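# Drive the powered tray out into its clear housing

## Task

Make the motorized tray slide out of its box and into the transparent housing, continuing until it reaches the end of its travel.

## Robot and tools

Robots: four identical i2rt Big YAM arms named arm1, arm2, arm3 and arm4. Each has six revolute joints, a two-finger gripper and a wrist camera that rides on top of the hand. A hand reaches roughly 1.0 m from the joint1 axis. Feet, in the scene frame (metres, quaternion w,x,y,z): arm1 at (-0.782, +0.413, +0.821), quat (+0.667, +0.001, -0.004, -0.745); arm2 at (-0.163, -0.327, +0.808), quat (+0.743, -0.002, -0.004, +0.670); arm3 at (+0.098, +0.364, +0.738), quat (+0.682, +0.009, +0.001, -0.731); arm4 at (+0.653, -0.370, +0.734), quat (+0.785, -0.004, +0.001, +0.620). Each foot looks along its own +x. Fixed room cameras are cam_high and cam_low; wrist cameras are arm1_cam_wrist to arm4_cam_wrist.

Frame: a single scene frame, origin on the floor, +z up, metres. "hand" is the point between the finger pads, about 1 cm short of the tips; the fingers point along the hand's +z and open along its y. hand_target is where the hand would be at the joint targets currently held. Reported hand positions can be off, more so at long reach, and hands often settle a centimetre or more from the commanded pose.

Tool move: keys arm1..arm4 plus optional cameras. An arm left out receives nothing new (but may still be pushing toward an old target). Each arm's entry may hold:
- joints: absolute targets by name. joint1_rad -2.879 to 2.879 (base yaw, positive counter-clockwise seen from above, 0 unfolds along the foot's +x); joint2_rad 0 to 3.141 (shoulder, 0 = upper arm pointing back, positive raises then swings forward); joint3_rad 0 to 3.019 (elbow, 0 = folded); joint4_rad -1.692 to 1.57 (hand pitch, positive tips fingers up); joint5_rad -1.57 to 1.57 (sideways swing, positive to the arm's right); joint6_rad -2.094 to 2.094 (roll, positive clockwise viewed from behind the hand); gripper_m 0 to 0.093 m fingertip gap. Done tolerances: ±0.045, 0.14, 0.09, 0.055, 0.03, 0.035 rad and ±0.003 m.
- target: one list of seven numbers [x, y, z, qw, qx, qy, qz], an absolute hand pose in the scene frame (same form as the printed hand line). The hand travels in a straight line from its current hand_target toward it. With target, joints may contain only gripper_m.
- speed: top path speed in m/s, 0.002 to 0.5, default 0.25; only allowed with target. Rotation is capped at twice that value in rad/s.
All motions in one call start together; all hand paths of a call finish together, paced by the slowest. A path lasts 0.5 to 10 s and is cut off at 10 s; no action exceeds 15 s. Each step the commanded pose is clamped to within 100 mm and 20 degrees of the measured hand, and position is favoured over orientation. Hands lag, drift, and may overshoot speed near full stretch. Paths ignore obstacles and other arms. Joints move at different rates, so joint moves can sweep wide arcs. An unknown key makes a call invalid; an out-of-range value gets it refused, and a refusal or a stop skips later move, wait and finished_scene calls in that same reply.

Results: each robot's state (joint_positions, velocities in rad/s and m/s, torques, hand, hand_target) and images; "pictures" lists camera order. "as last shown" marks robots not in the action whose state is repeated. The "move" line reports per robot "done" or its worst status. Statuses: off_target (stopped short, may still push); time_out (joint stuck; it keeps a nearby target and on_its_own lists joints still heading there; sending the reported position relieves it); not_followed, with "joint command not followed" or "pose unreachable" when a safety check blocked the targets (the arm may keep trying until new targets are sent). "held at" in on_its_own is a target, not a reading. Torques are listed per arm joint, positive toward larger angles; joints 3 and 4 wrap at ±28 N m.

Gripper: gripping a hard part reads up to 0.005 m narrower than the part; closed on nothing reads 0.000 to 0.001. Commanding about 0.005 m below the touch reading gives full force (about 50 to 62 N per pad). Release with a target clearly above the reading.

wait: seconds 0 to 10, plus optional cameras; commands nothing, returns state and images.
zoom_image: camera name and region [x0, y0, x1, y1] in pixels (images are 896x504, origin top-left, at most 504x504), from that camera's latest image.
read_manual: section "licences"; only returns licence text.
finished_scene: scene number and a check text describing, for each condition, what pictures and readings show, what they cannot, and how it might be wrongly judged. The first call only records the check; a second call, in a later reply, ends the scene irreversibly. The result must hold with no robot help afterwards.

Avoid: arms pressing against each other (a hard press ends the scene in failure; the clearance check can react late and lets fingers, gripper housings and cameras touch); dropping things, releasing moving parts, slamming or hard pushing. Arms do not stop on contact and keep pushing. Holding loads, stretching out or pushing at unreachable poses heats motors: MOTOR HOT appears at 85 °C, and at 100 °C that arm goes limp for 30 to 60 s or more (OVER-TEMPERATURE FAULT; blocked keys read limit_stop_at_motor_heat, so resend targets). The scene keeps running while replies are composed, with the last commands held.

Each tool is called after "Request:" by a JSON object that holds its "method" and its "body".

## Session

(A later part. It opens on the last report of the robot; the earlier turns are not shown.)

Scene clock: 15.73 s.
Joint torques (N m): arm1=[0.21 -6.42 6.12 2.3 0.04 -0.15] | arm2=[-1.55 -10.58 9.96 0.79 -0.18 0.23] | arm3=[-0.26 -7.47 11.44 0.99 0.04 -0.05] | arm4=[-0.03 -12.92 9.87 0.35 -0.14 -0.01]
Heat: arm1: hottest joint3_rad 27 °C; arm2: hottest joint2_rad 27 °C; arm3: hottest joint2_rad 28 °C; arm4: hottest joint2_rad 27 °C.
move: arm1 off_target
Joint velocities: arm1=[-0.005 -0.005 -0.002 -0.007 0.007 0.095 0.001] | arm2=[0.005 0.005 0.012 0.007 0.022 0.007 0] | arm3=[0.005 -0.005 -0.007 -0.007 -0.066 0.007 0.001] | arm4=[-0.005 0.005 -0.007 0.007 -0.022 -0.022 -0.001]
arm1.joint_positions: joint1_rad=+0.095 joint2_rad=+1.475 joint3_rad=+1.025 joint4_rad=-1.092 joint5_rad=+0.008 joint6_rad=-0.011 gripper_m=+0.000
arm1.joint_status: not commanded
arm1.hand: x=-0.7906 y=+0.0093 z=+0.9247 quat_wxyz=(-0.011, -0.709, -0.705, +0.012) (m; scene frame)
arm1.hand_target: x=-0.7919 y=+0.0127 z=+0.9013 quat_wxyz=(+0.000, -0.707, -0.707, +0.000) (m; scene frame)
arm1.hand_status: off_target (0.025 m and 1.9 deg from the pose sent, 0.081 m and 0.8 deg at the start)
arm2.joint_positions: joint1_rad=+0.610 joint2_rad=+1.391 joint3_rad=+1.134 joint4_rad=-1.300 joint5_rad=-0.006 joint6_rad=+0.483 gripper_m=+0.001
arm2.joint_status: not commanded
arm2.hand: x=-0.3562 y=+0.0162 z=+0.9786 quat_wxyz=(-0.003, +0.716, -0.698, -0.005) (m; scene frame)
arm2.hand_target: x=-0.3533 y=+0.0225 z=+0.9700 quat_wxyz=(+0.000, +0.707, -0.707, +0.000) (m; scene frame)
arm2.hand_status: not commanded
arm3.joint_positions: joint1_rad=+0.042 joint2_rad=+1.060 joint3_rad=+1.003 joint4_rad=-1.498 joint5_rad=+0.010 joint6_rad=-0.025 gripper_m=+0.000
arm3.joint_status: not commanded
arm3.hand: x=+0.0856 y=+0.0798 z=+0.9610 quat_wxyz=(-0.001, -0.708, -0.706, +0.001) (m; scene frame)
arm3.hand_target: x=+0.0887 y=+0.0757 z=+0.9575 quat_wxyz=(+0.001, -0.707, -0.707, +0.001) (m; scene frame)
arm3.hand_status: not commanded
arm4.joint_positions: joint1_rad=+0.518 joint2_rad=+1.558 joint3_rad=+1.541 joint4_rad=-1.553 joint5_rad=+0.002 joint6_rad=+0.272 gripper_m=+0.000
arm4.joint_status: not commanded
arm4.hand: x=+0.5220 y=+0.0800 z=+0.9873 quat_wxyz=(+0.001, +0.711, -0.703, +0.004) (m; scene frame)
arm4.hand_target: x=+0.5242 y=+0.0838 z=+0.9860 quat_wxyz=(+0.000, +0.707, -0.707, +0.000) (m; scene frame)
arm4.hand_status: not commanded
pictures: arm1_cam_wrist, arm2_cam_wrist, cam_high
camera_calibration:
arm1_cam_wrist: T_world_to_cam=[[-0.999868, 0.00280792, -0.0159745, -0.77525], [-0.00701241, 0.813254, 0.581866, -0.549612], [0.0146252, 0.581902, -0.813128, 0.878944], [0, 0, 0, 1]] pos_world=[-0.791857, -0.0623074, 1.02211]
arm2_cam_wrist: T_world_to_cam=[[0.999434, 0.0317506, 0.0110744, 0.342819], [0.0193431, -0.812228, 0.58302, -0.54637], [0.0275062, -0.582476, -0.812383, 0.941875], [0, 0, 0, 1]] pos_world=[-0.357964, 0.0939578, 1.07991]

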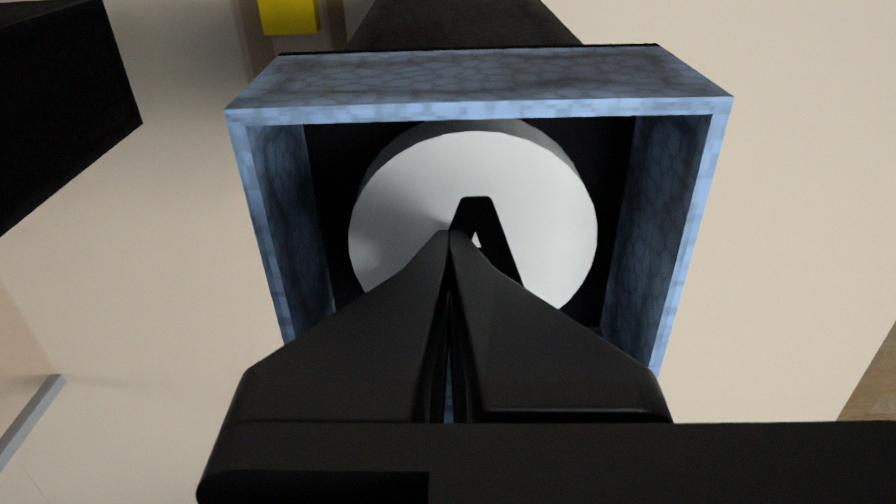

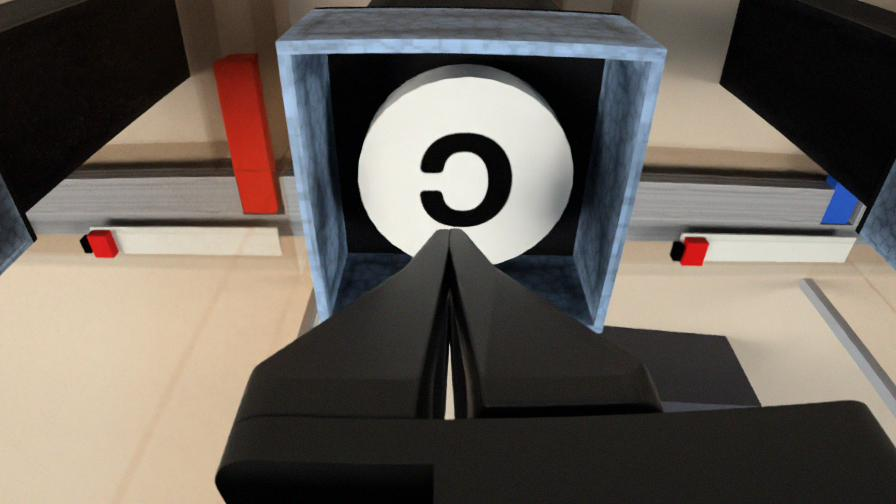

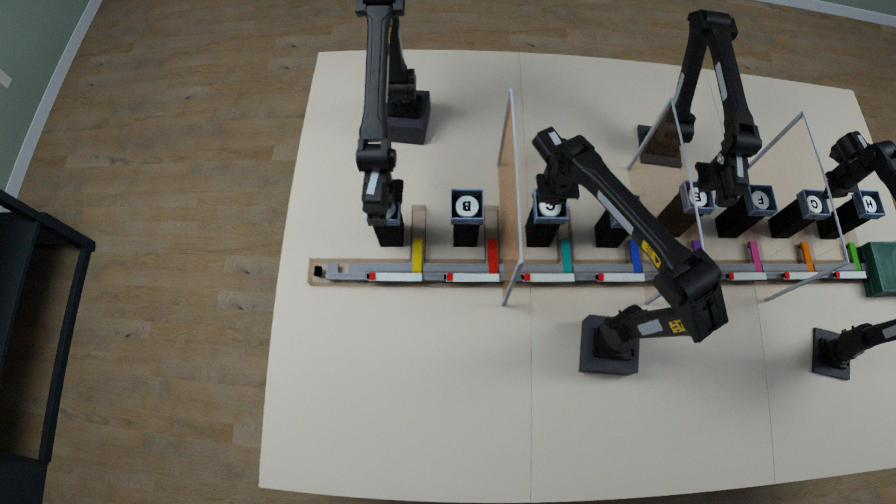

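Request:
{"method": "move", "body": {"arm1": {"target": [-0.794, 0.014, 0.86, 0, 0.7071, 0.7071, 0], "speed": 0.2}, "cameras": ["cam_high", "arm1_cam_wrist"]}}

Request:
{"method": "zoom_image", "body": {"camera": "cam_high", "region": [300, 180, 440, 300]}}

Scene clock: 17.07 s.
Joint torques (N m): arm1=[-0.21 -2.73 3.85 3 -0.01 -0.18] | arm2=[-1.49 -10.64 10.13 0.65 -0.2 0.19] | arm3=[-0.21 -7.47 11.43 0.96 0.04 -0.04] | arm4=[-0.03 -12.86 9.87 0.35 -0.13 -0.01]
Heat: arm1: hottest joint3_rad 27 °C; arm2: hottest joint2_rad 27 °C; arm3: hottest joint2_rad 28 °C; arm4: hottest joint2_rad 27 °C.
move: arm1 off_target
Joint velocities: arm1=[0.005 -0.005 -0.007 -0.012 0.007 -0.051 -0.001] | arm2=[-0.015 -0.005 -0.012 -0.017 -0.066 0.022 0] | arm3=[0.005 -0.005 -0.002 0.012 0.007 -0.022 -0.001] | arm4=[0.005 0.005 -0.012 0.002 -0.037 0.051 -0.001]
arm1.joint_positions: joint1_rad=+0.093 joint2_rad=+1.457 joint3_rad=+0.989 joint4_rad=-1.002 joint5_rad=+0.008 joint6_rad=-0.015 gripper_m=+0.000
arm1.joint_status: not commanded
arm1.hand: x=-0.7912 y=+0.0014 z=+0.9202 quat_wxyz=(-0.036, -0.707, -0.705, +0.038) (m; scene frame)
arm1.hand_target: x=-0.7934 y=+0.0210 z=+0.8667 quat_wxyz=(+0.000, -0.707, -0.707, -0.001) (m; scene frame)
arm1.hand_status: off_target (0.062 m and 6.0 deg from the pose sent, 0.065 m and 1.9 deg at the start)
arm2, arm3: as last shown
arm4.joint_positions: joint1_rad=+0.518 joint2_rad=+1.558 joint3_rad=+1.541 joint4_rad=-1.553 joint5_rad=+0.002 joint6_rad=+0.272 gripper_m=+0.000
arm4.joint_status: not commanded
arm4.hand: x=+0.5220 y=+0.0800 z=+0.9873 quat_wxyz=(+0.001, +0.711, -0.703, +0.004) (m; scene frame)
arm4.hand_target: x=+0.5242 y=+0.0839 z=+0.9860 quat_wxyz=(+0.000, +0.707, -0.707, +0.000) (m; scene frame)
arm4.hand_status: not commanded
pictures: arm1_cam_wrist, cam_high
camera_calibration:
arm1_cam_wrist: T_world_to_cam=[[-0.999893, -0.00122181, -0.0145505, -0.777189], [-0.00863571, 0.85302, 0.521806, -0.48663], [0.0117743, 0.521876, -0.85294, 0.914374], [0, 0, 0, 1]] pos_world=[-0.792075, -0.0630346, 1.02252]

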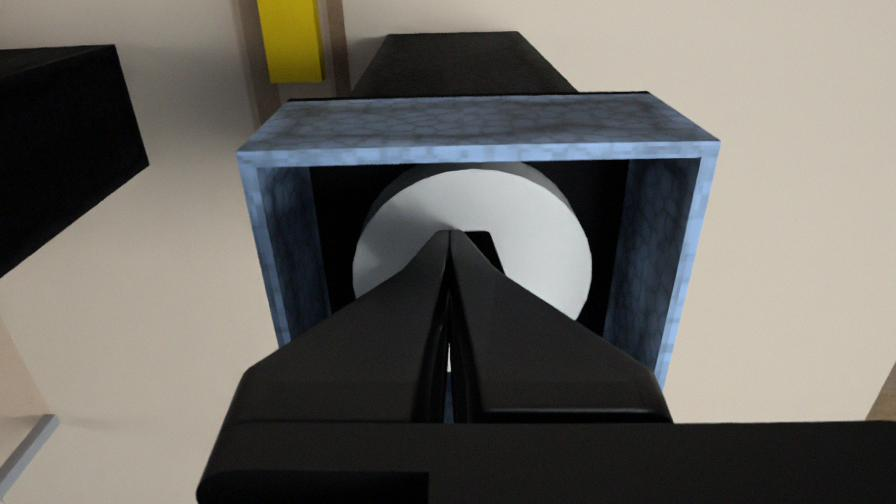

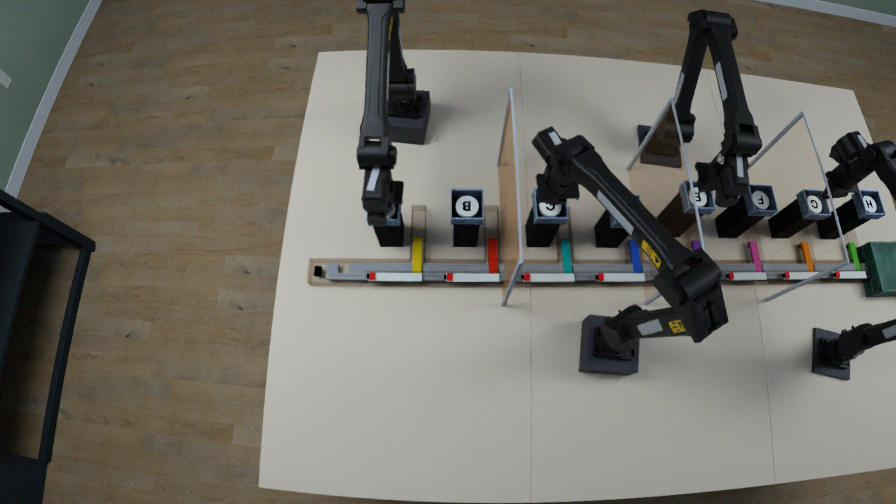

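Scaled by 3.600 from the camera's 896x504 image, which has a finer 1280x720 frame.

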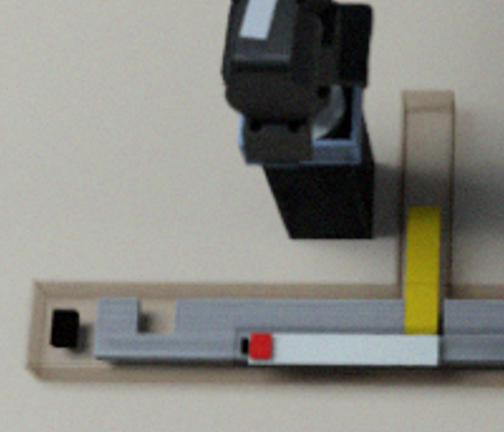

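Request:
{"method": "zoom_image", "body": {"camera": "arm2_cam_wrist", "region": [640, 160, 880, 300]}}

Request:
{"method": "zoom_image", "body": {"camera": "arm4_cam_wrist", "region": [620, 130, 896, 390]}}

Request:
{"method": "zoom_image", "body": {"camera": "arm4_cam_wrist", "region": [40, 80, 320, 320]}}

This scene's latest camera images include none from arm2_cam_wrist. They are from: arm1_cam_wrist, cam_high. arm2_cam_wrist's image comes with the result of a call that names it in "cameras".

This scene's latest camera images include none from arm4_cam_wrist. They are from: arm1_cam_wrist, cam_high. arm4_cam_wrist's image comes with the result of a call that names it in "cameras".

This scene's latest camera images include none from arm4_cam_wrist. They are from: arm1_cam_wrist, cam_high. arm4_cam_wrist's image comes with the result of a call that names it in "cameras".

Request:
{"method": "move", "body": {"arm1": {"target": [-0.794, 0.03, 0.825, 0, 0.7071, 0.7071, 0], "speed": 0.2}}}

Request:
{"method": "zoom_image", "body": {"camera": "cam_high", "region": [300, 180, 440, 300]}}

Request:
{"method": "zoom_image", "body": {"camera": "arm4_cam_wrist", "region": [620, 130, 896, 390]}}

Request:
{"method": "zoom_image", "body": {"camera": "arm4_cam_wrist", "region": [40, 80, 320, 320]}}

Scene clock: 18.67 s.
Joint torques (N m): arm1=[-0.38 0.73 1.88 2.93 -0.06 -0.17] | arm2=[-1.61 -11.16 10.14 0.66 -0.19 0.22] | arm3=[-0.26 -7.47 11.44 0.99 0.04 -0.04] | arm4=[0.03 -12.92 9.85 0.35 -0.13 0]
Heat: arm1: hottest joint3_rad 27 °C; arm2: hottest joint2_rad 27 °C; arm3: hottest joint2_rad 28 °C; arm4: hottest joint2_rad 27 °C.
move: arm1 off_target
Joint velocities: arm1=[-0.005 -0.005 -0.027 0.002 -0.022 -0.022 0] | arm2=[0.005 -0.005 -0.022 0.002 -0.007 0.007 -0.001] | arm3=[-0.005 -0.015 -0.012 0.012 -0.037 0.007 0.001] | arm4=[-0.005 0.005 -0.012 -0.002 0.022 0.037 0]
arm1.joint_positions: joint1_rad=+0.092 joint2_rad=+1.413 joint3_rad=+0.926 joint4_rad=-0.908 joint5_rad=+0.008 joint6_rad=-0.015 gripper_m=+0.000
arm1.joint_status: not commanded
arm1.hand: x=-0.7916 y=+0.0036 z=+0.9169 quat_wxyz=(-0.062, -0.706, -0.703, +0.065) (m; scene frame)
arm1.hand_target: x=-0.7928 y=+0.0438 z=+0.8406 quat_wxyz=(-0.001, -0.708, -0.706, -0.001) (m; scene frame)
arm1.hand_status: off_target (0.096 m and 10.3 deg from the pose sent, 0.099 m and 6.0 deg at the start)
arm2, arm3, arm4: as last shown
pictures: arm1_cam_wrist, arm2_cam_wrist, arm3_cam_wrist, arm4_cam_wrist, cam_high, cam_low
camera_calibration:
arm1_cam_wrist: T_world_to_cam=[[-0.999913, -0.000602295, -0.0131772, -0.77892], [-0.00654945, 0.889793, 0.456317, -0.425255], [0.0114501, 0.456364, -0.88972, 0.944176], [0, 0, 0, 1]] pos_world=[-0.792449, -0.0529674, 1.02384]
arm2_cam_wrist: T_world_to_cam=[[0.999434, 0.0317506, 0.0110744, 0.342819], [0.0193431, -0.812228, 0.58302, -0.54637], [0.0275062, -0.582476, -0.812383, 0.941875], [0, 0, 0, 1]] pos_world=[-0.357964, 0.0939578, 1.07991]
arm3_cam_wrist: T_world_to_cam=[[-0.999986, 0.00370431, -0.0037148, 0.0880237], [0.000806761, 0.808268, 0.588814, -0.627525], [0.00518371, 0.588803, -0.80826, 0.857102], [0, 0, 0, 1]] pos_world=[0.0840858, 0.00221866, 1.06258]
arm4_cam_wrist: T_world_to_cam=[[0.99976, 0.0153197, 0.0156603, -0.540053], [0.00293713, -0.802115, 0.597162, -0.522492], [0.0217098, -0.596973, -0.801968, 0.952779], [0, 0, 0, 1]] pos_world=[0.520773, 0.157958, 1.08457]

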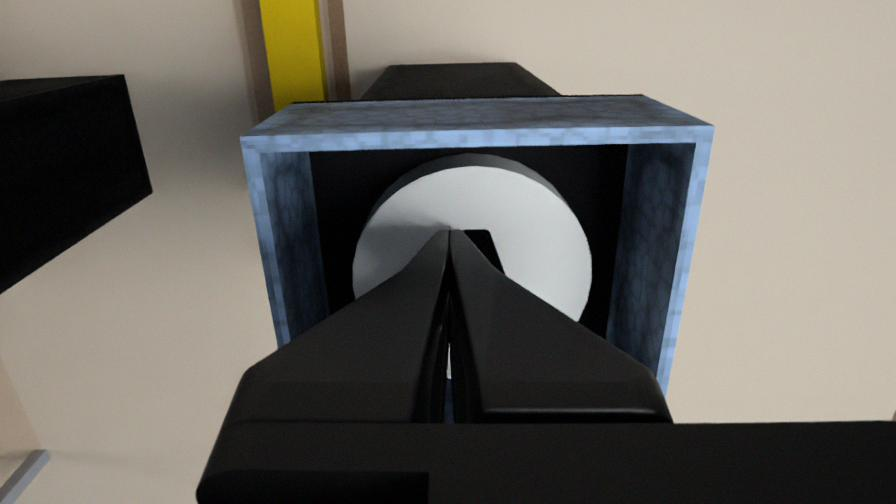

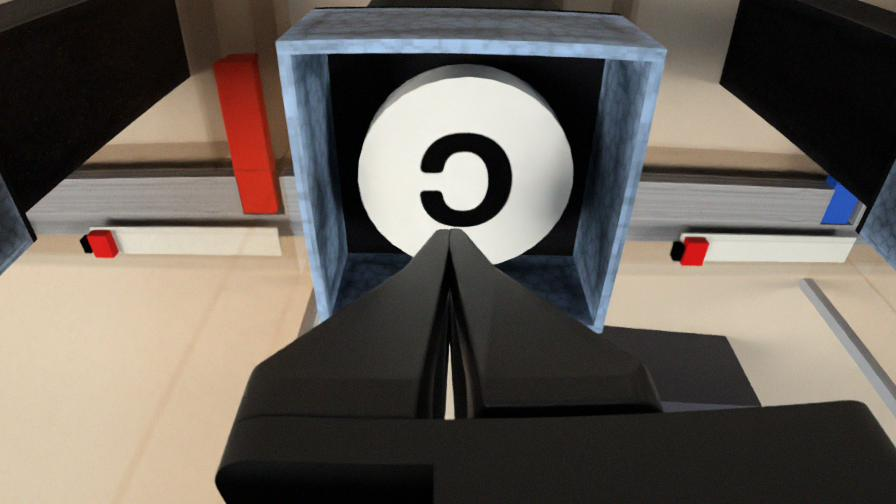

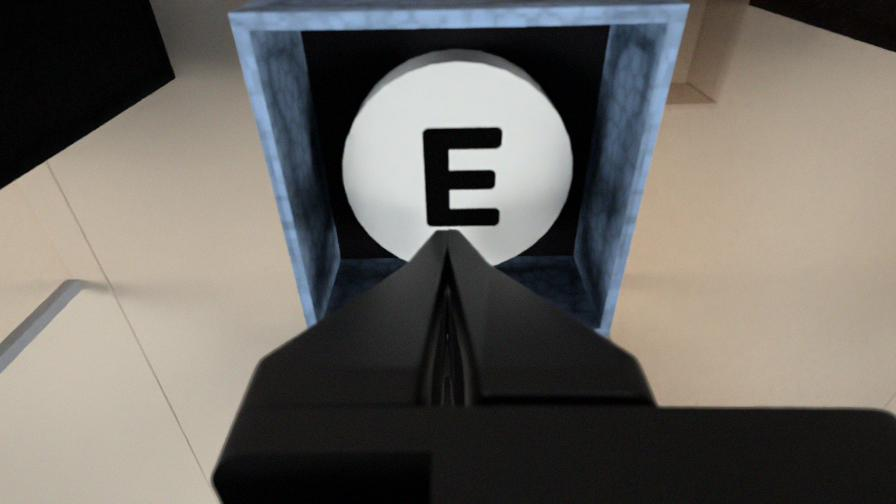

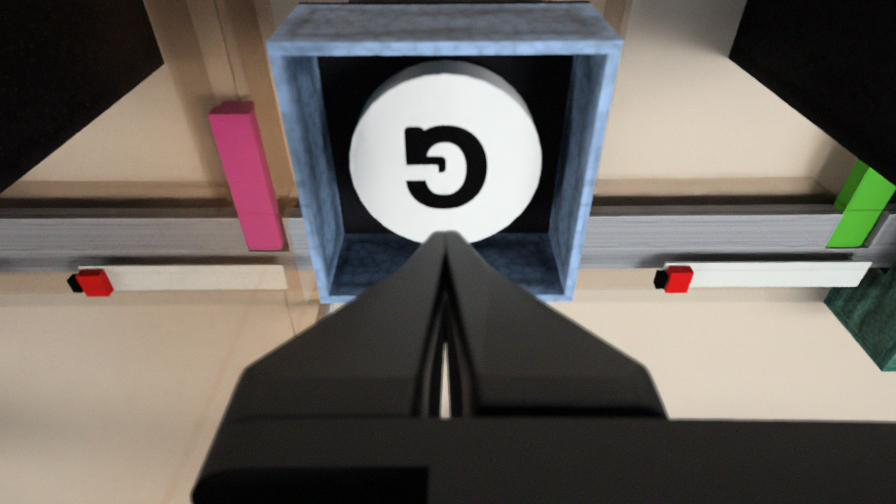

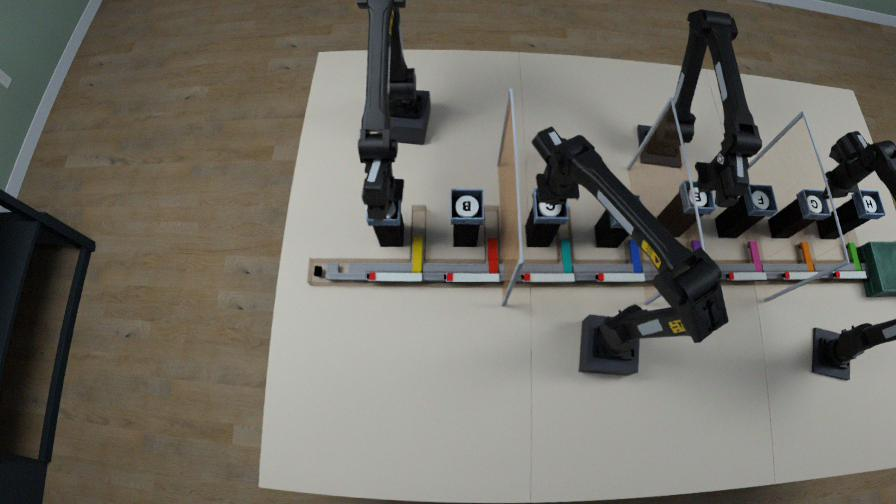

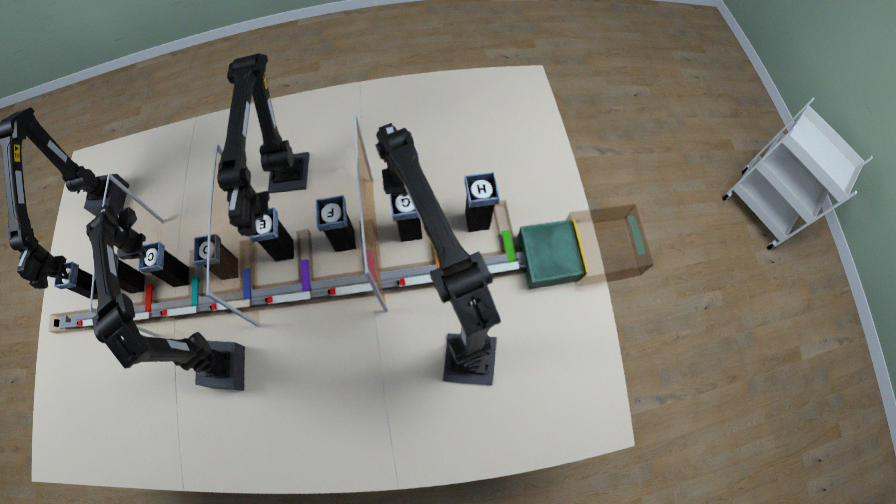

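Scaled by 3.600 from the camera's 896x504 image, which has a finer 1280x720 frame.

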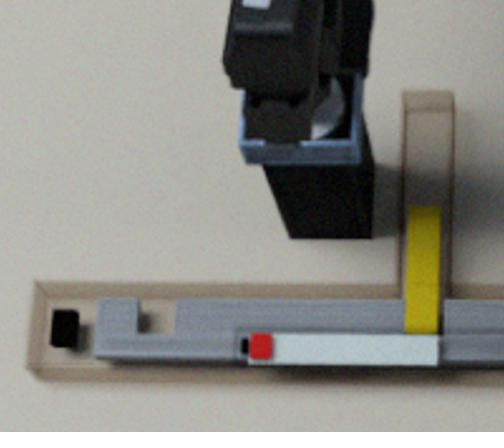

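Scaled by 1.826 from the camera's 896x504 image, which has a finer 1280x720 frame.

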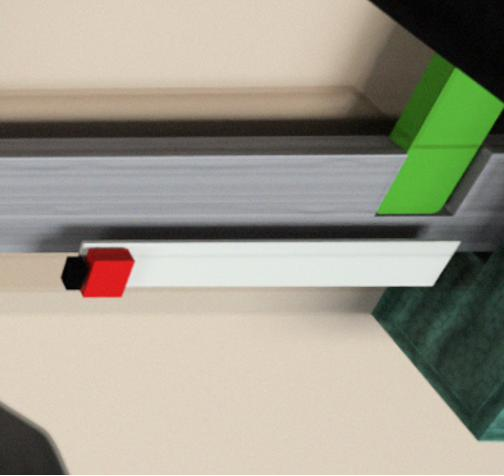

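Scaled by 1.800 from the camera's 896x504 image, which has a finer 1280x720 frame.

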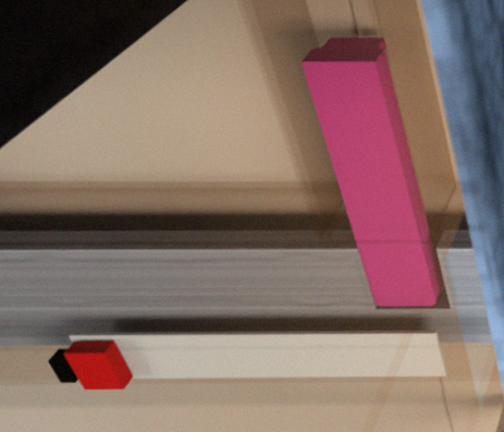

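Request:
{"method": "move", "body": {"arm1": {"target": [-0.794, 0.016, 0.87, 0, 0.7071, 0.7071, 0], "speed": 0.2}, "arm2": {"target": [-0.354, 0.019, 0.87, 0, 0.7071, -0.7071, 0], "speed": 0.2}, "arm3": {"target": [0.087, 0.072, 0.87, 0, 0.7071, 0.7071, 0], "speed": 0.2}, "arm4": {"target": [0.524, 0.08, 0.87, 0, 0.7071, -0.7071, 0], "speed": 0.2}}}

Scene clock: 20.70 s.
Joint torques (N m): arm1=[-0.26 -2.61 5.79 0.94 -0.06 -0.15] | arm2=[-1.08 -3.72 3.81 2.32 -0.14 0.22] | arm3=[-1.26 -0.38 3.29 2.51 -0.05 -0.12] | arm4=[0.21 -5.25 4.63 1.94 -0.12 0.03]
Heat: arm1: hottest joint3_rad 27 °C; arm2: hottest joint2_rad 27 °C; arm3: hottest joint2_rad 28 °C; arm4: hottest joint2_rad 27 °C.
move: arm1 off_target; arm2 off_target; arm3 off_target; arm4 off_target
Joint velocities: arm1=[0.015 -0.005 0.002 -0.017 -0.095 -0.066 -0.001] | arm2=[-0.005 -0.005 0.022 -0.002 -0.051 0.066 0] | arm3=[-0.005 0.005 0.002 0.012 0.022 0.022 -0.001] | arm4=[0.005 -0.015 -0.017 -0.012 -0.022 -0.022 0]
arm1.joint_positions: joint1_rad=+0.092 joint2_rad=+1.443 joint3_rad=+0.973 joint4_rad=-0.979 joint5_rad=+0.008 joint6_rad=-0.015 gripper_m=+0.000
arm1.joint_status: not commanded
arm1.hand: x=-0.7917 y=+0.0021 z=+0.9204 quat_wxyz=(-0.043, -0.707, -0.704, +0.045) (m; scene frame)
arm1.hand_target: x=-0.7934 y=+0.0208 z=+0.8756 quat_wxyz=(-0.001, -0.708, -0.706, -0.001) (m; scene frame)
arm1.hand_status: off_target (0.052 m and 7.2 deg from the pose sent, 0.049 m and 10.3 deg at the start)
arm2.joint_positions: joint1_rad=+0.610 joint2_rad=+1.386 joint3_rad=+1.018 joint4_rad=-1.072 joint5_rad=-0.006 joint6_rad=+0.491 gripper_m=+0.001
arm2.joint_status: not commanded
arm2.hand: x=-0.3628 y=+0.0284 z=+0.9408 quat_wxyz=(-0.020, +0.712, -0.700, -0.061) (m; scene frame)
arm2.hand_target: x=-0.3499 y=+0.0108 z=+0.8779 quat_wxyz=(+0.000, +0.707, -0.707, +0.000) (m; scene frame)
arm2.hand_status: off_target (0.072 m and 7.5 deg from the pose sent, 0.109 m and 1.5 deg at the start)
arm3.joint_positions: joint1_rad=+0.042 joint2_rad=+1.008 joint3_rad=+0.904 joint4_rad=-1.307 joint5_rad=+0.010 joint6_rad=-0.025 gripper_m=+0.000
arm3.joint_status: not commanded
arm3.hand: x=+0.0855 y=+0.0651 z=+0.9388 quat_wxyz=(-0.050, -0.706, -0.704, +0.053) (m; scene frame)
arm3.hand_target: x=+0.0871 y=+0.0827 z=+0.8783 quat_wxyz=(+0.000, -0.707, -0.707, +0.000) (m; scene frame)
arm3.hand_status: off_target (0.069 m and 8.3 deg from the pose sent, 0.091 m and 0.2 deg at the start)
arm4.joint_positions: joint1_rad=+0.518 joint2_rad=+1.508 joint3_rad=+1.332 joint4_rad=-1.298 joint5_rad=+0.001 joint6_rad=+0.272 gripper_m=+0.000
arm4.joint_status: not commanded
arm4.hand: x=+0.5223 y=+0.0785 z=+0.9305 quat_wxyz=(-0.022, +0.711, -0.702, -0.038) (m; scene frame)
arm4.hand_target: x=+0.5255 y=+0.0743 z=+0.8736 quat_wxyz=(+0.000, +0.707, -0.707, +0.001) (m; scene frame)
arm4.hand_status: off_target (0.061 m and 5.1 deg from the pose sent, 0.117 m and 0.9 deg at the start)
pictures: arm1_cam_wrist, arm2_cam_wrist, arm3_cam_wrist, arm4_cam_wrist, cam_high, cam_low
camera_calibration:
arm1_cam_wrist: T_world_to_cam=[[-0.9999, -0.000237136, -0.0141673, -0.778006], [-0.00733854, 0.863976, 0.503479, -0.469474], [0.0121208, 0.503532, -0.863891, 0.924618], [0, 0, 0, 1]] pos_world=[-0.79258, -0.0601455, 1.02412]
arm2_cam_wrist: T_world_to_cam=[[0.998661, 0.0262248, -0.0445979, 0.401638], [0.0448844, -0.867883, 0.494737, -0.420427], [-0.0257314, -0.496076, -0.867897, 0.948964], [0, 0, 0, 1]] pos_world=[-0.357812, 0.0953446, 1.04952]
arm3_cam_wrist: T_world_to_cam=[[-0.999988, 0.00489074, -0.000447092, 0.0846836], [0.00411505, 0.884103, 0.467274, -0.493734], [0.00268059, 0.467267, -0.884112, 0.927148], [0, 0, 0, 1]] pos_world=[0.084229, 0.0028719, 1.05045]
arm4_cam_wrist: T_world_to_cam=[[0.999829, 0.0151837, -0.010534, -0.51516], [0.0184484, -0.853414, 0.520906, -0.422978], [-0.00108058, -0.521012, -0.853549, 0.960229], [0, 0, 0, 1]] pos_world=[0.523913, 0.147137, 1.03451]

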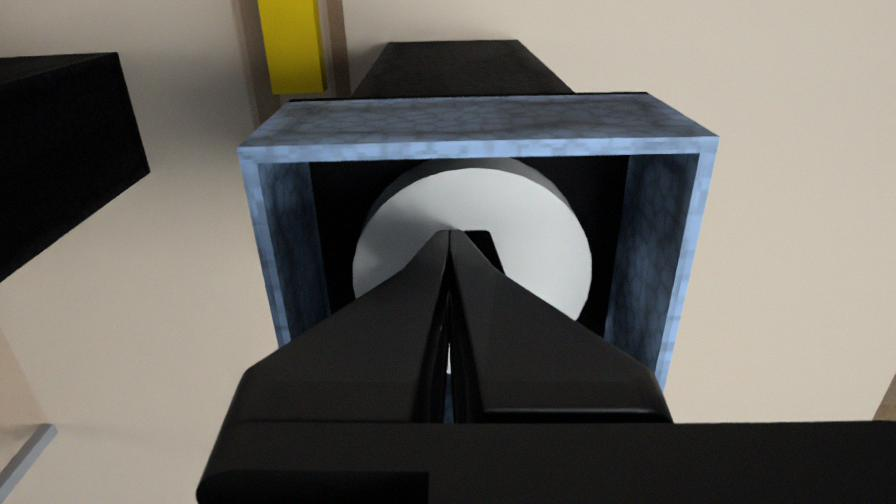

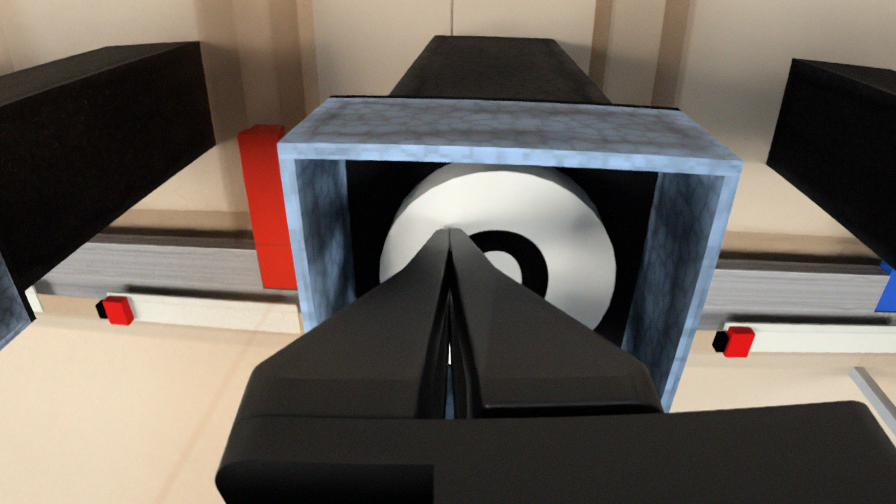

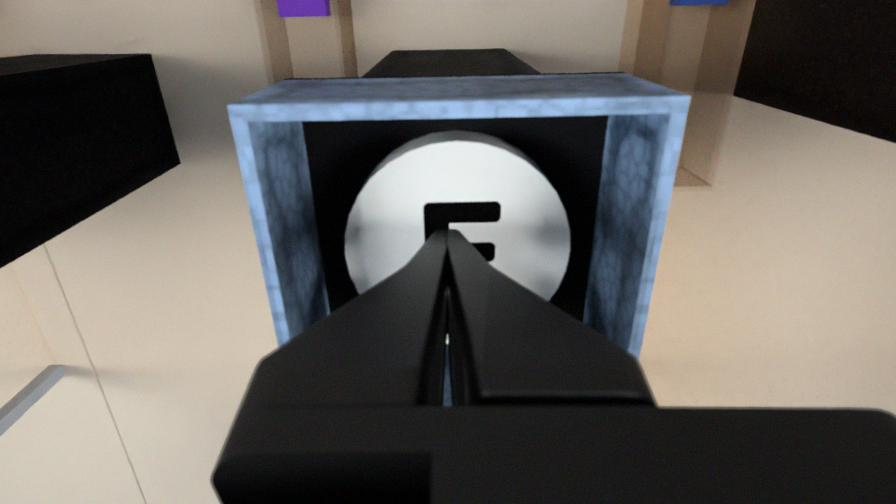

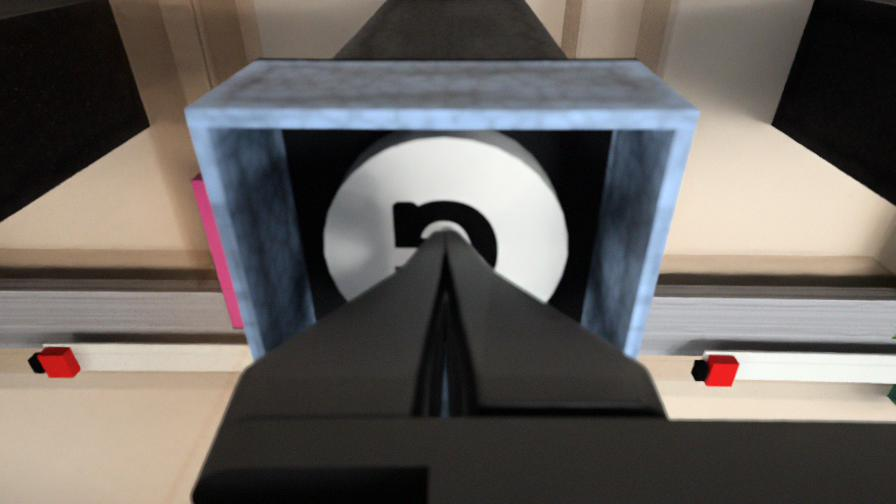

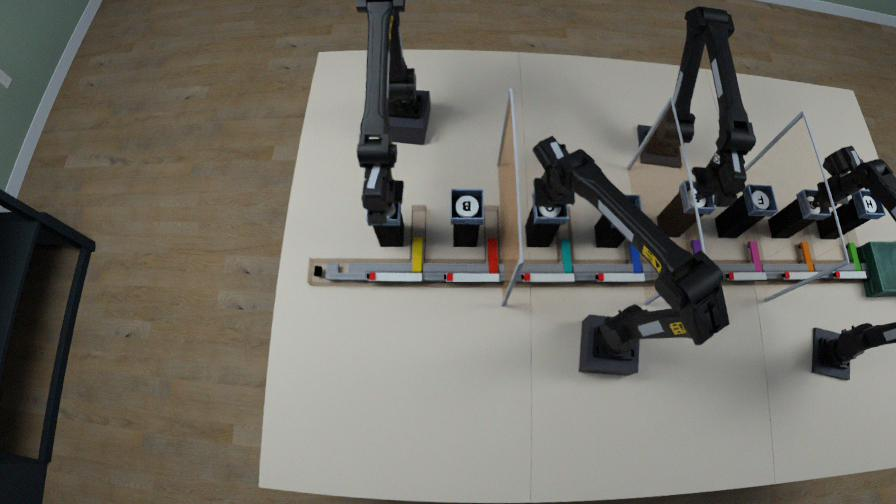

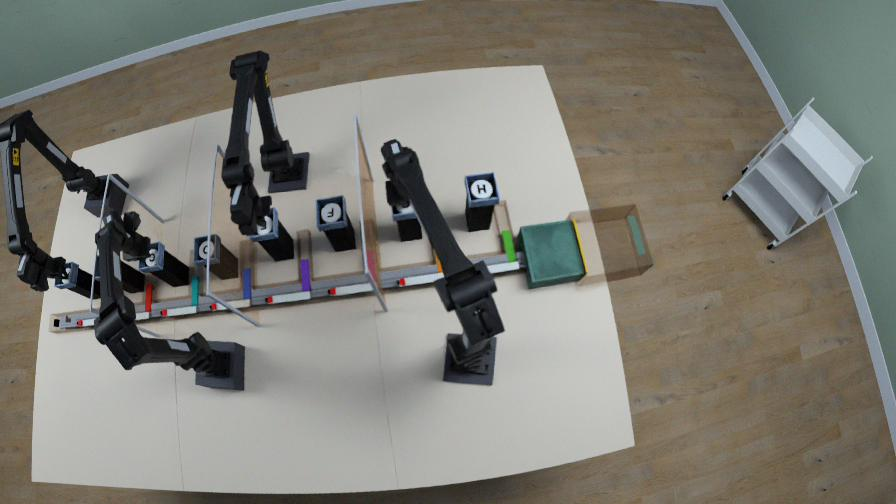

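Request:
{"method": "zoom_image", "body": {"camera": "cam_high", "region": [300, 180, 600, 300]}}

Request:
{"method": "zoom_image", "body": {"camera": "cam_high", "region": [580, 180, 896, 310]}}

Request:
{"method": "zoom_image", "body": {"camera": "cam_low", "region": [40, 200, 340, 340]}}

Request:
{"method": "zoom_image", "body": {"camera": "cam_low", "region": [320, 160, 670, 320]}}

Scaled by 1.680 from the camera's 896x504 image, which has a finer 1280x720 frame.

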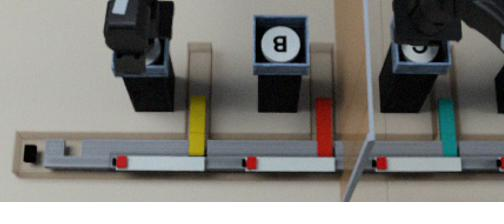

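Scaled by 1.595 from the camera's 896x504 image, which has a finer 1280x720 frame.

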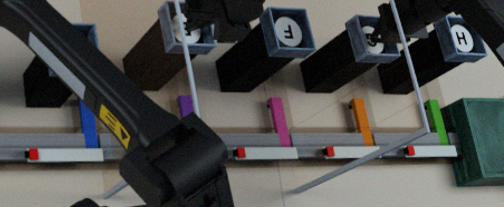

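Scaled by 1.680 from the camera's 896x504 image, which has a finer 1280x720 frame.

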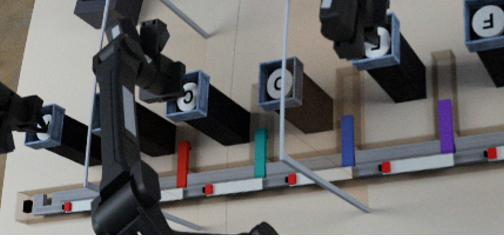

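Scaled by 1.440 from the camera's 896x504 image, which has a finer 1280x720 frame.

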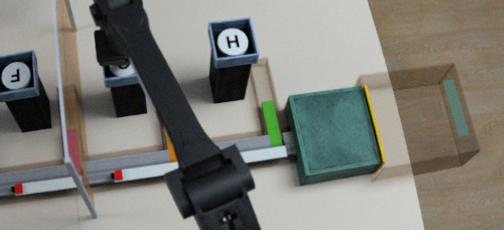

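Request:
{"method": "zoom_image", "body": {"camera": "arm2_cam_wrist", "region": [330, 100, 700, 360]}}

Request:
{"method": "zoom_image", "body": {"camera": "arm4_cam_wrist", "region": [270, 90, 640, 350]}}

Scaled by 1.362 from the camera's 896x504 image, which has a finer 1280x720 frame.

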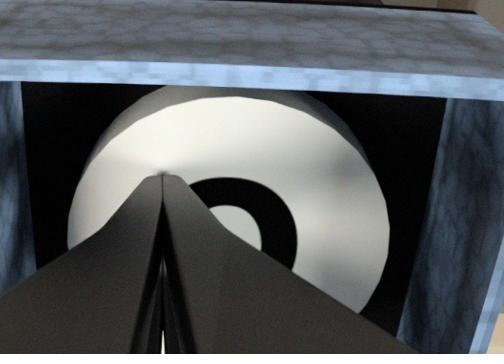

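Scaled by 1.362 from the camera's 896x504 image, which has a finer 1280x720 frame.

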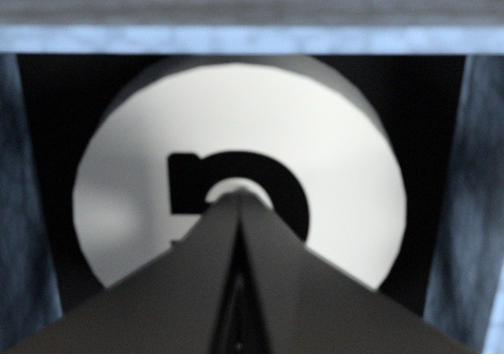

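Request:
{"method": "move", "body": {"arm1": {"target": [-0.79, 0.01, 1.0, 0, 0.7071, 0.7071, 0], "speed": 0.3}, "arm2": {"target": [-0.352, 0.02, 1.0, 0, 0.7071, -0.7071, 0], "speed": 0.3}, "arm3": {"target": [0.087, 0.078, 0.85, 0, 0.7071, 0.7071, 0], "speed": 0.2}, "arm4": {"target": [0.524, 0.08, 1.0, 0, 0.7071, -0.7071, 0], "speed": 0.3}, "cameras": ["arm3_cam_wrist", "cam_high", "cam_low"]}}

Request:
{"method": "zoom_image", "body": {"camera": "cam_low", "region": [40, 160, 540, 340]}}

Scene clock: 26.40 s.
Joint torques (N m): arm1=[0.91 -9.35 11.49 0.49 -0.01 -0.05] | arm2=[-1.96 -12.63 13.38 -0.34 -0.19 0.1] | arm3=[-1.26 1.08 1.32 2.54 -0.06 -0.13] | arm4=[0.15 -11.34 15.98 -0.54 -0.12 0.01]
Heat: arm1: hottest joint3_rad 27 °C; arm2: hottest joint2_rad 27 °C; arm3: hottest joint2_rad 28 °C; arm4: hottest joint2_rad 27 °C.
move: arm1 off_target; arm2 off_target; arm3 off_target; arm4 off_target
Joint velocities: arm1=[0.005 -0.005 0.007 -0.012 0.037 0.022 0.001] | arm2=[-0.015 0.024 0.007 -0.007 0.051 -0.051 0] | arm3=[-0.015 -0.005 -0.012 -0.017 0.022 -0.037 -0.001] | arm4=[-0.015 -0.015 0.002 -0.012 -0.066 0.022 0]
arm1.joint_positions: joint1_rad=+0.092 joint2_rad=+1.427 joint3_rad=+1.134 joint4_rad=-1.326 joint5_rad=+0.008 joint6_rad=-0.015 gripper_m=+0.000
arm1.joint_status: not commanded
arm1.hand: x=-0.7917 y=+0.0249 z=+0.9815 quat_wxyz=(+0.016, -0.708, -0.706, -0.016) (m; scene frame)
arm1.hand_target: x=-0.7900 y=+0.0094 z=+1.0003 quat_wxyz=(-0.001, -0.708, -0.706, +0.000) (m; scene frame)
arm1.hand_status: off_target (0.024 m and 2.6 deg from the pose sent, 0.080 m and 7.2 deg at the start)
arm2.joint_positions: joint1_rad=+0.610 joint2_rad=+1.382 joint3_rad=+1.149 joint4_rad=-1.357 joint5_rad=-0.006 joint6_rad=+0.492 gripper_m=+0.001
arm2.joint_status: not commanded
arm2.hand: x=-0.3520 y=+0.0080 z=+0.9878 quat_wxyz=(+0.002, +0.713, -0.702, +0.011) (m; scene frame)
arm2.hand_target: x=-0.3521 y=+0.0199 z=+1.0003 quat_wxyz=(+0.000, +0.707, -0.707, +0.000) (m; scene frame)
arm2.hand_status: off_target (0.017 m and 1.5 deg from the pose sent, 0.061 m and 7.5 deg at the start)
arm3.joint_positions: joint1_rad=+0.042 joint2_rad=+0.977 joint3_rad=+0.875 joint4_rad=-1.271 joint5_rad=+0.010 joint6_rad=-0.025 gripper_m=+0.000
arm3.joint_status: not commanded
arm3.hand: x=+0.0855 y=+0.0666 z=+0.9367 quat_wxyz=(-0.063, -0.705, -0.703, +0.067) (m; scene frame)
arm3.hand_target: x=+0.0873 y=+0.0931 z=+0.8635 quat_wxyz=(+0.000, -0.707, -0.707, +0.000) (m; scene frame)
arm3.hand_status: off_target (0.087 m and 10.5 deg from the pose sent, 0.090 m and 8.3 deg at the start)
arm4.joint_positions: joint1_rad=+0.518 joint2_rad=+1.532 joint3_rad=+1.492 joint4_rad=-1.565 joint5_rad=+0.001 joint6_rad=+0.272 gripper_m=+0.000
arm4.joint_status: not commanded
arm4.hand: x=+0.5271 y=+0.0620 z=+0.9804 quat_wxyz=(+0.009, +0.711, -0.703, +0.019) (m; scene frame)
arm4.hand_target: x=+0.5244 y=+0.0789 z=+0.9996 quat_wxyz=(+0.000, +0.708, -0.707, +0.000) (m; scene frame)
arm4.hand_status: off_target (0.027 m and 2.6 deg from the pose sent, 0.070 m and 5.1 deg at the start)
pictures: arm3_cam_wrist, cam_high, cam_low
camera_calibration:
arm3_cam_wrist: T_world_to_cam=[[-0.999986, 0.00528815, 0.00039877, 0.0839196], [0.00493962, 0.901437, 0.432882, -0.463157], [0.00192968, 0.432878, -0.901451, 0.943187], [0, 0, 0, 1]] pos_world=[0.0843862, 0.00877911, 1.0507]

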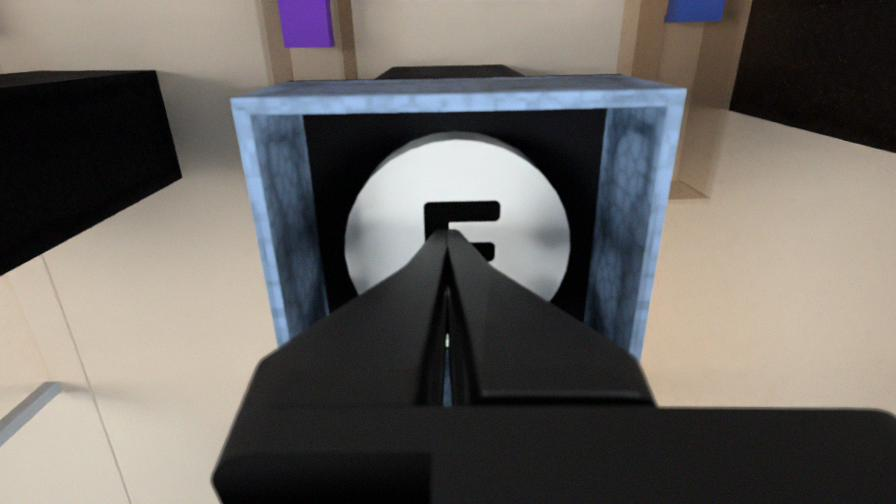

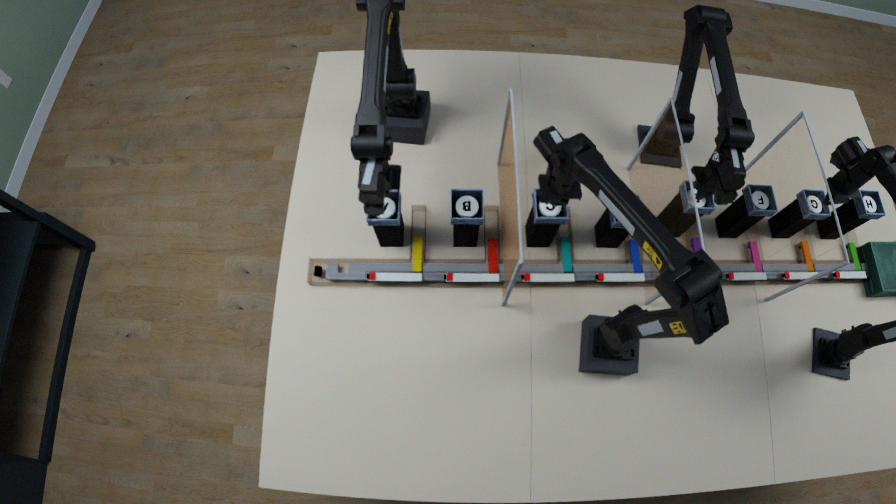

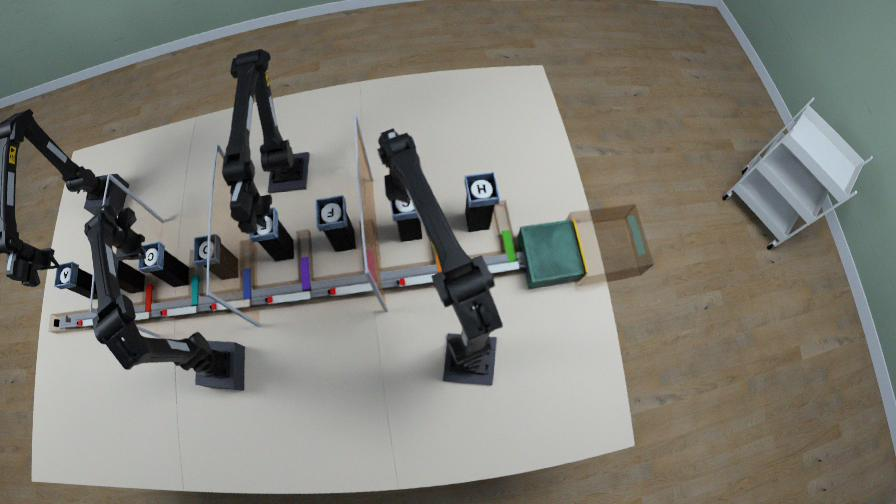

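Scaled by 1.008 from the camera's 896x504 image, which has a finer 1280x720 frame.

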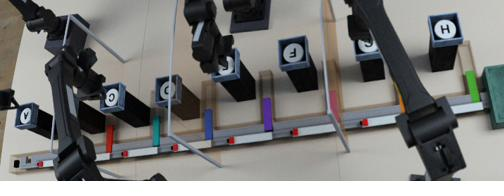

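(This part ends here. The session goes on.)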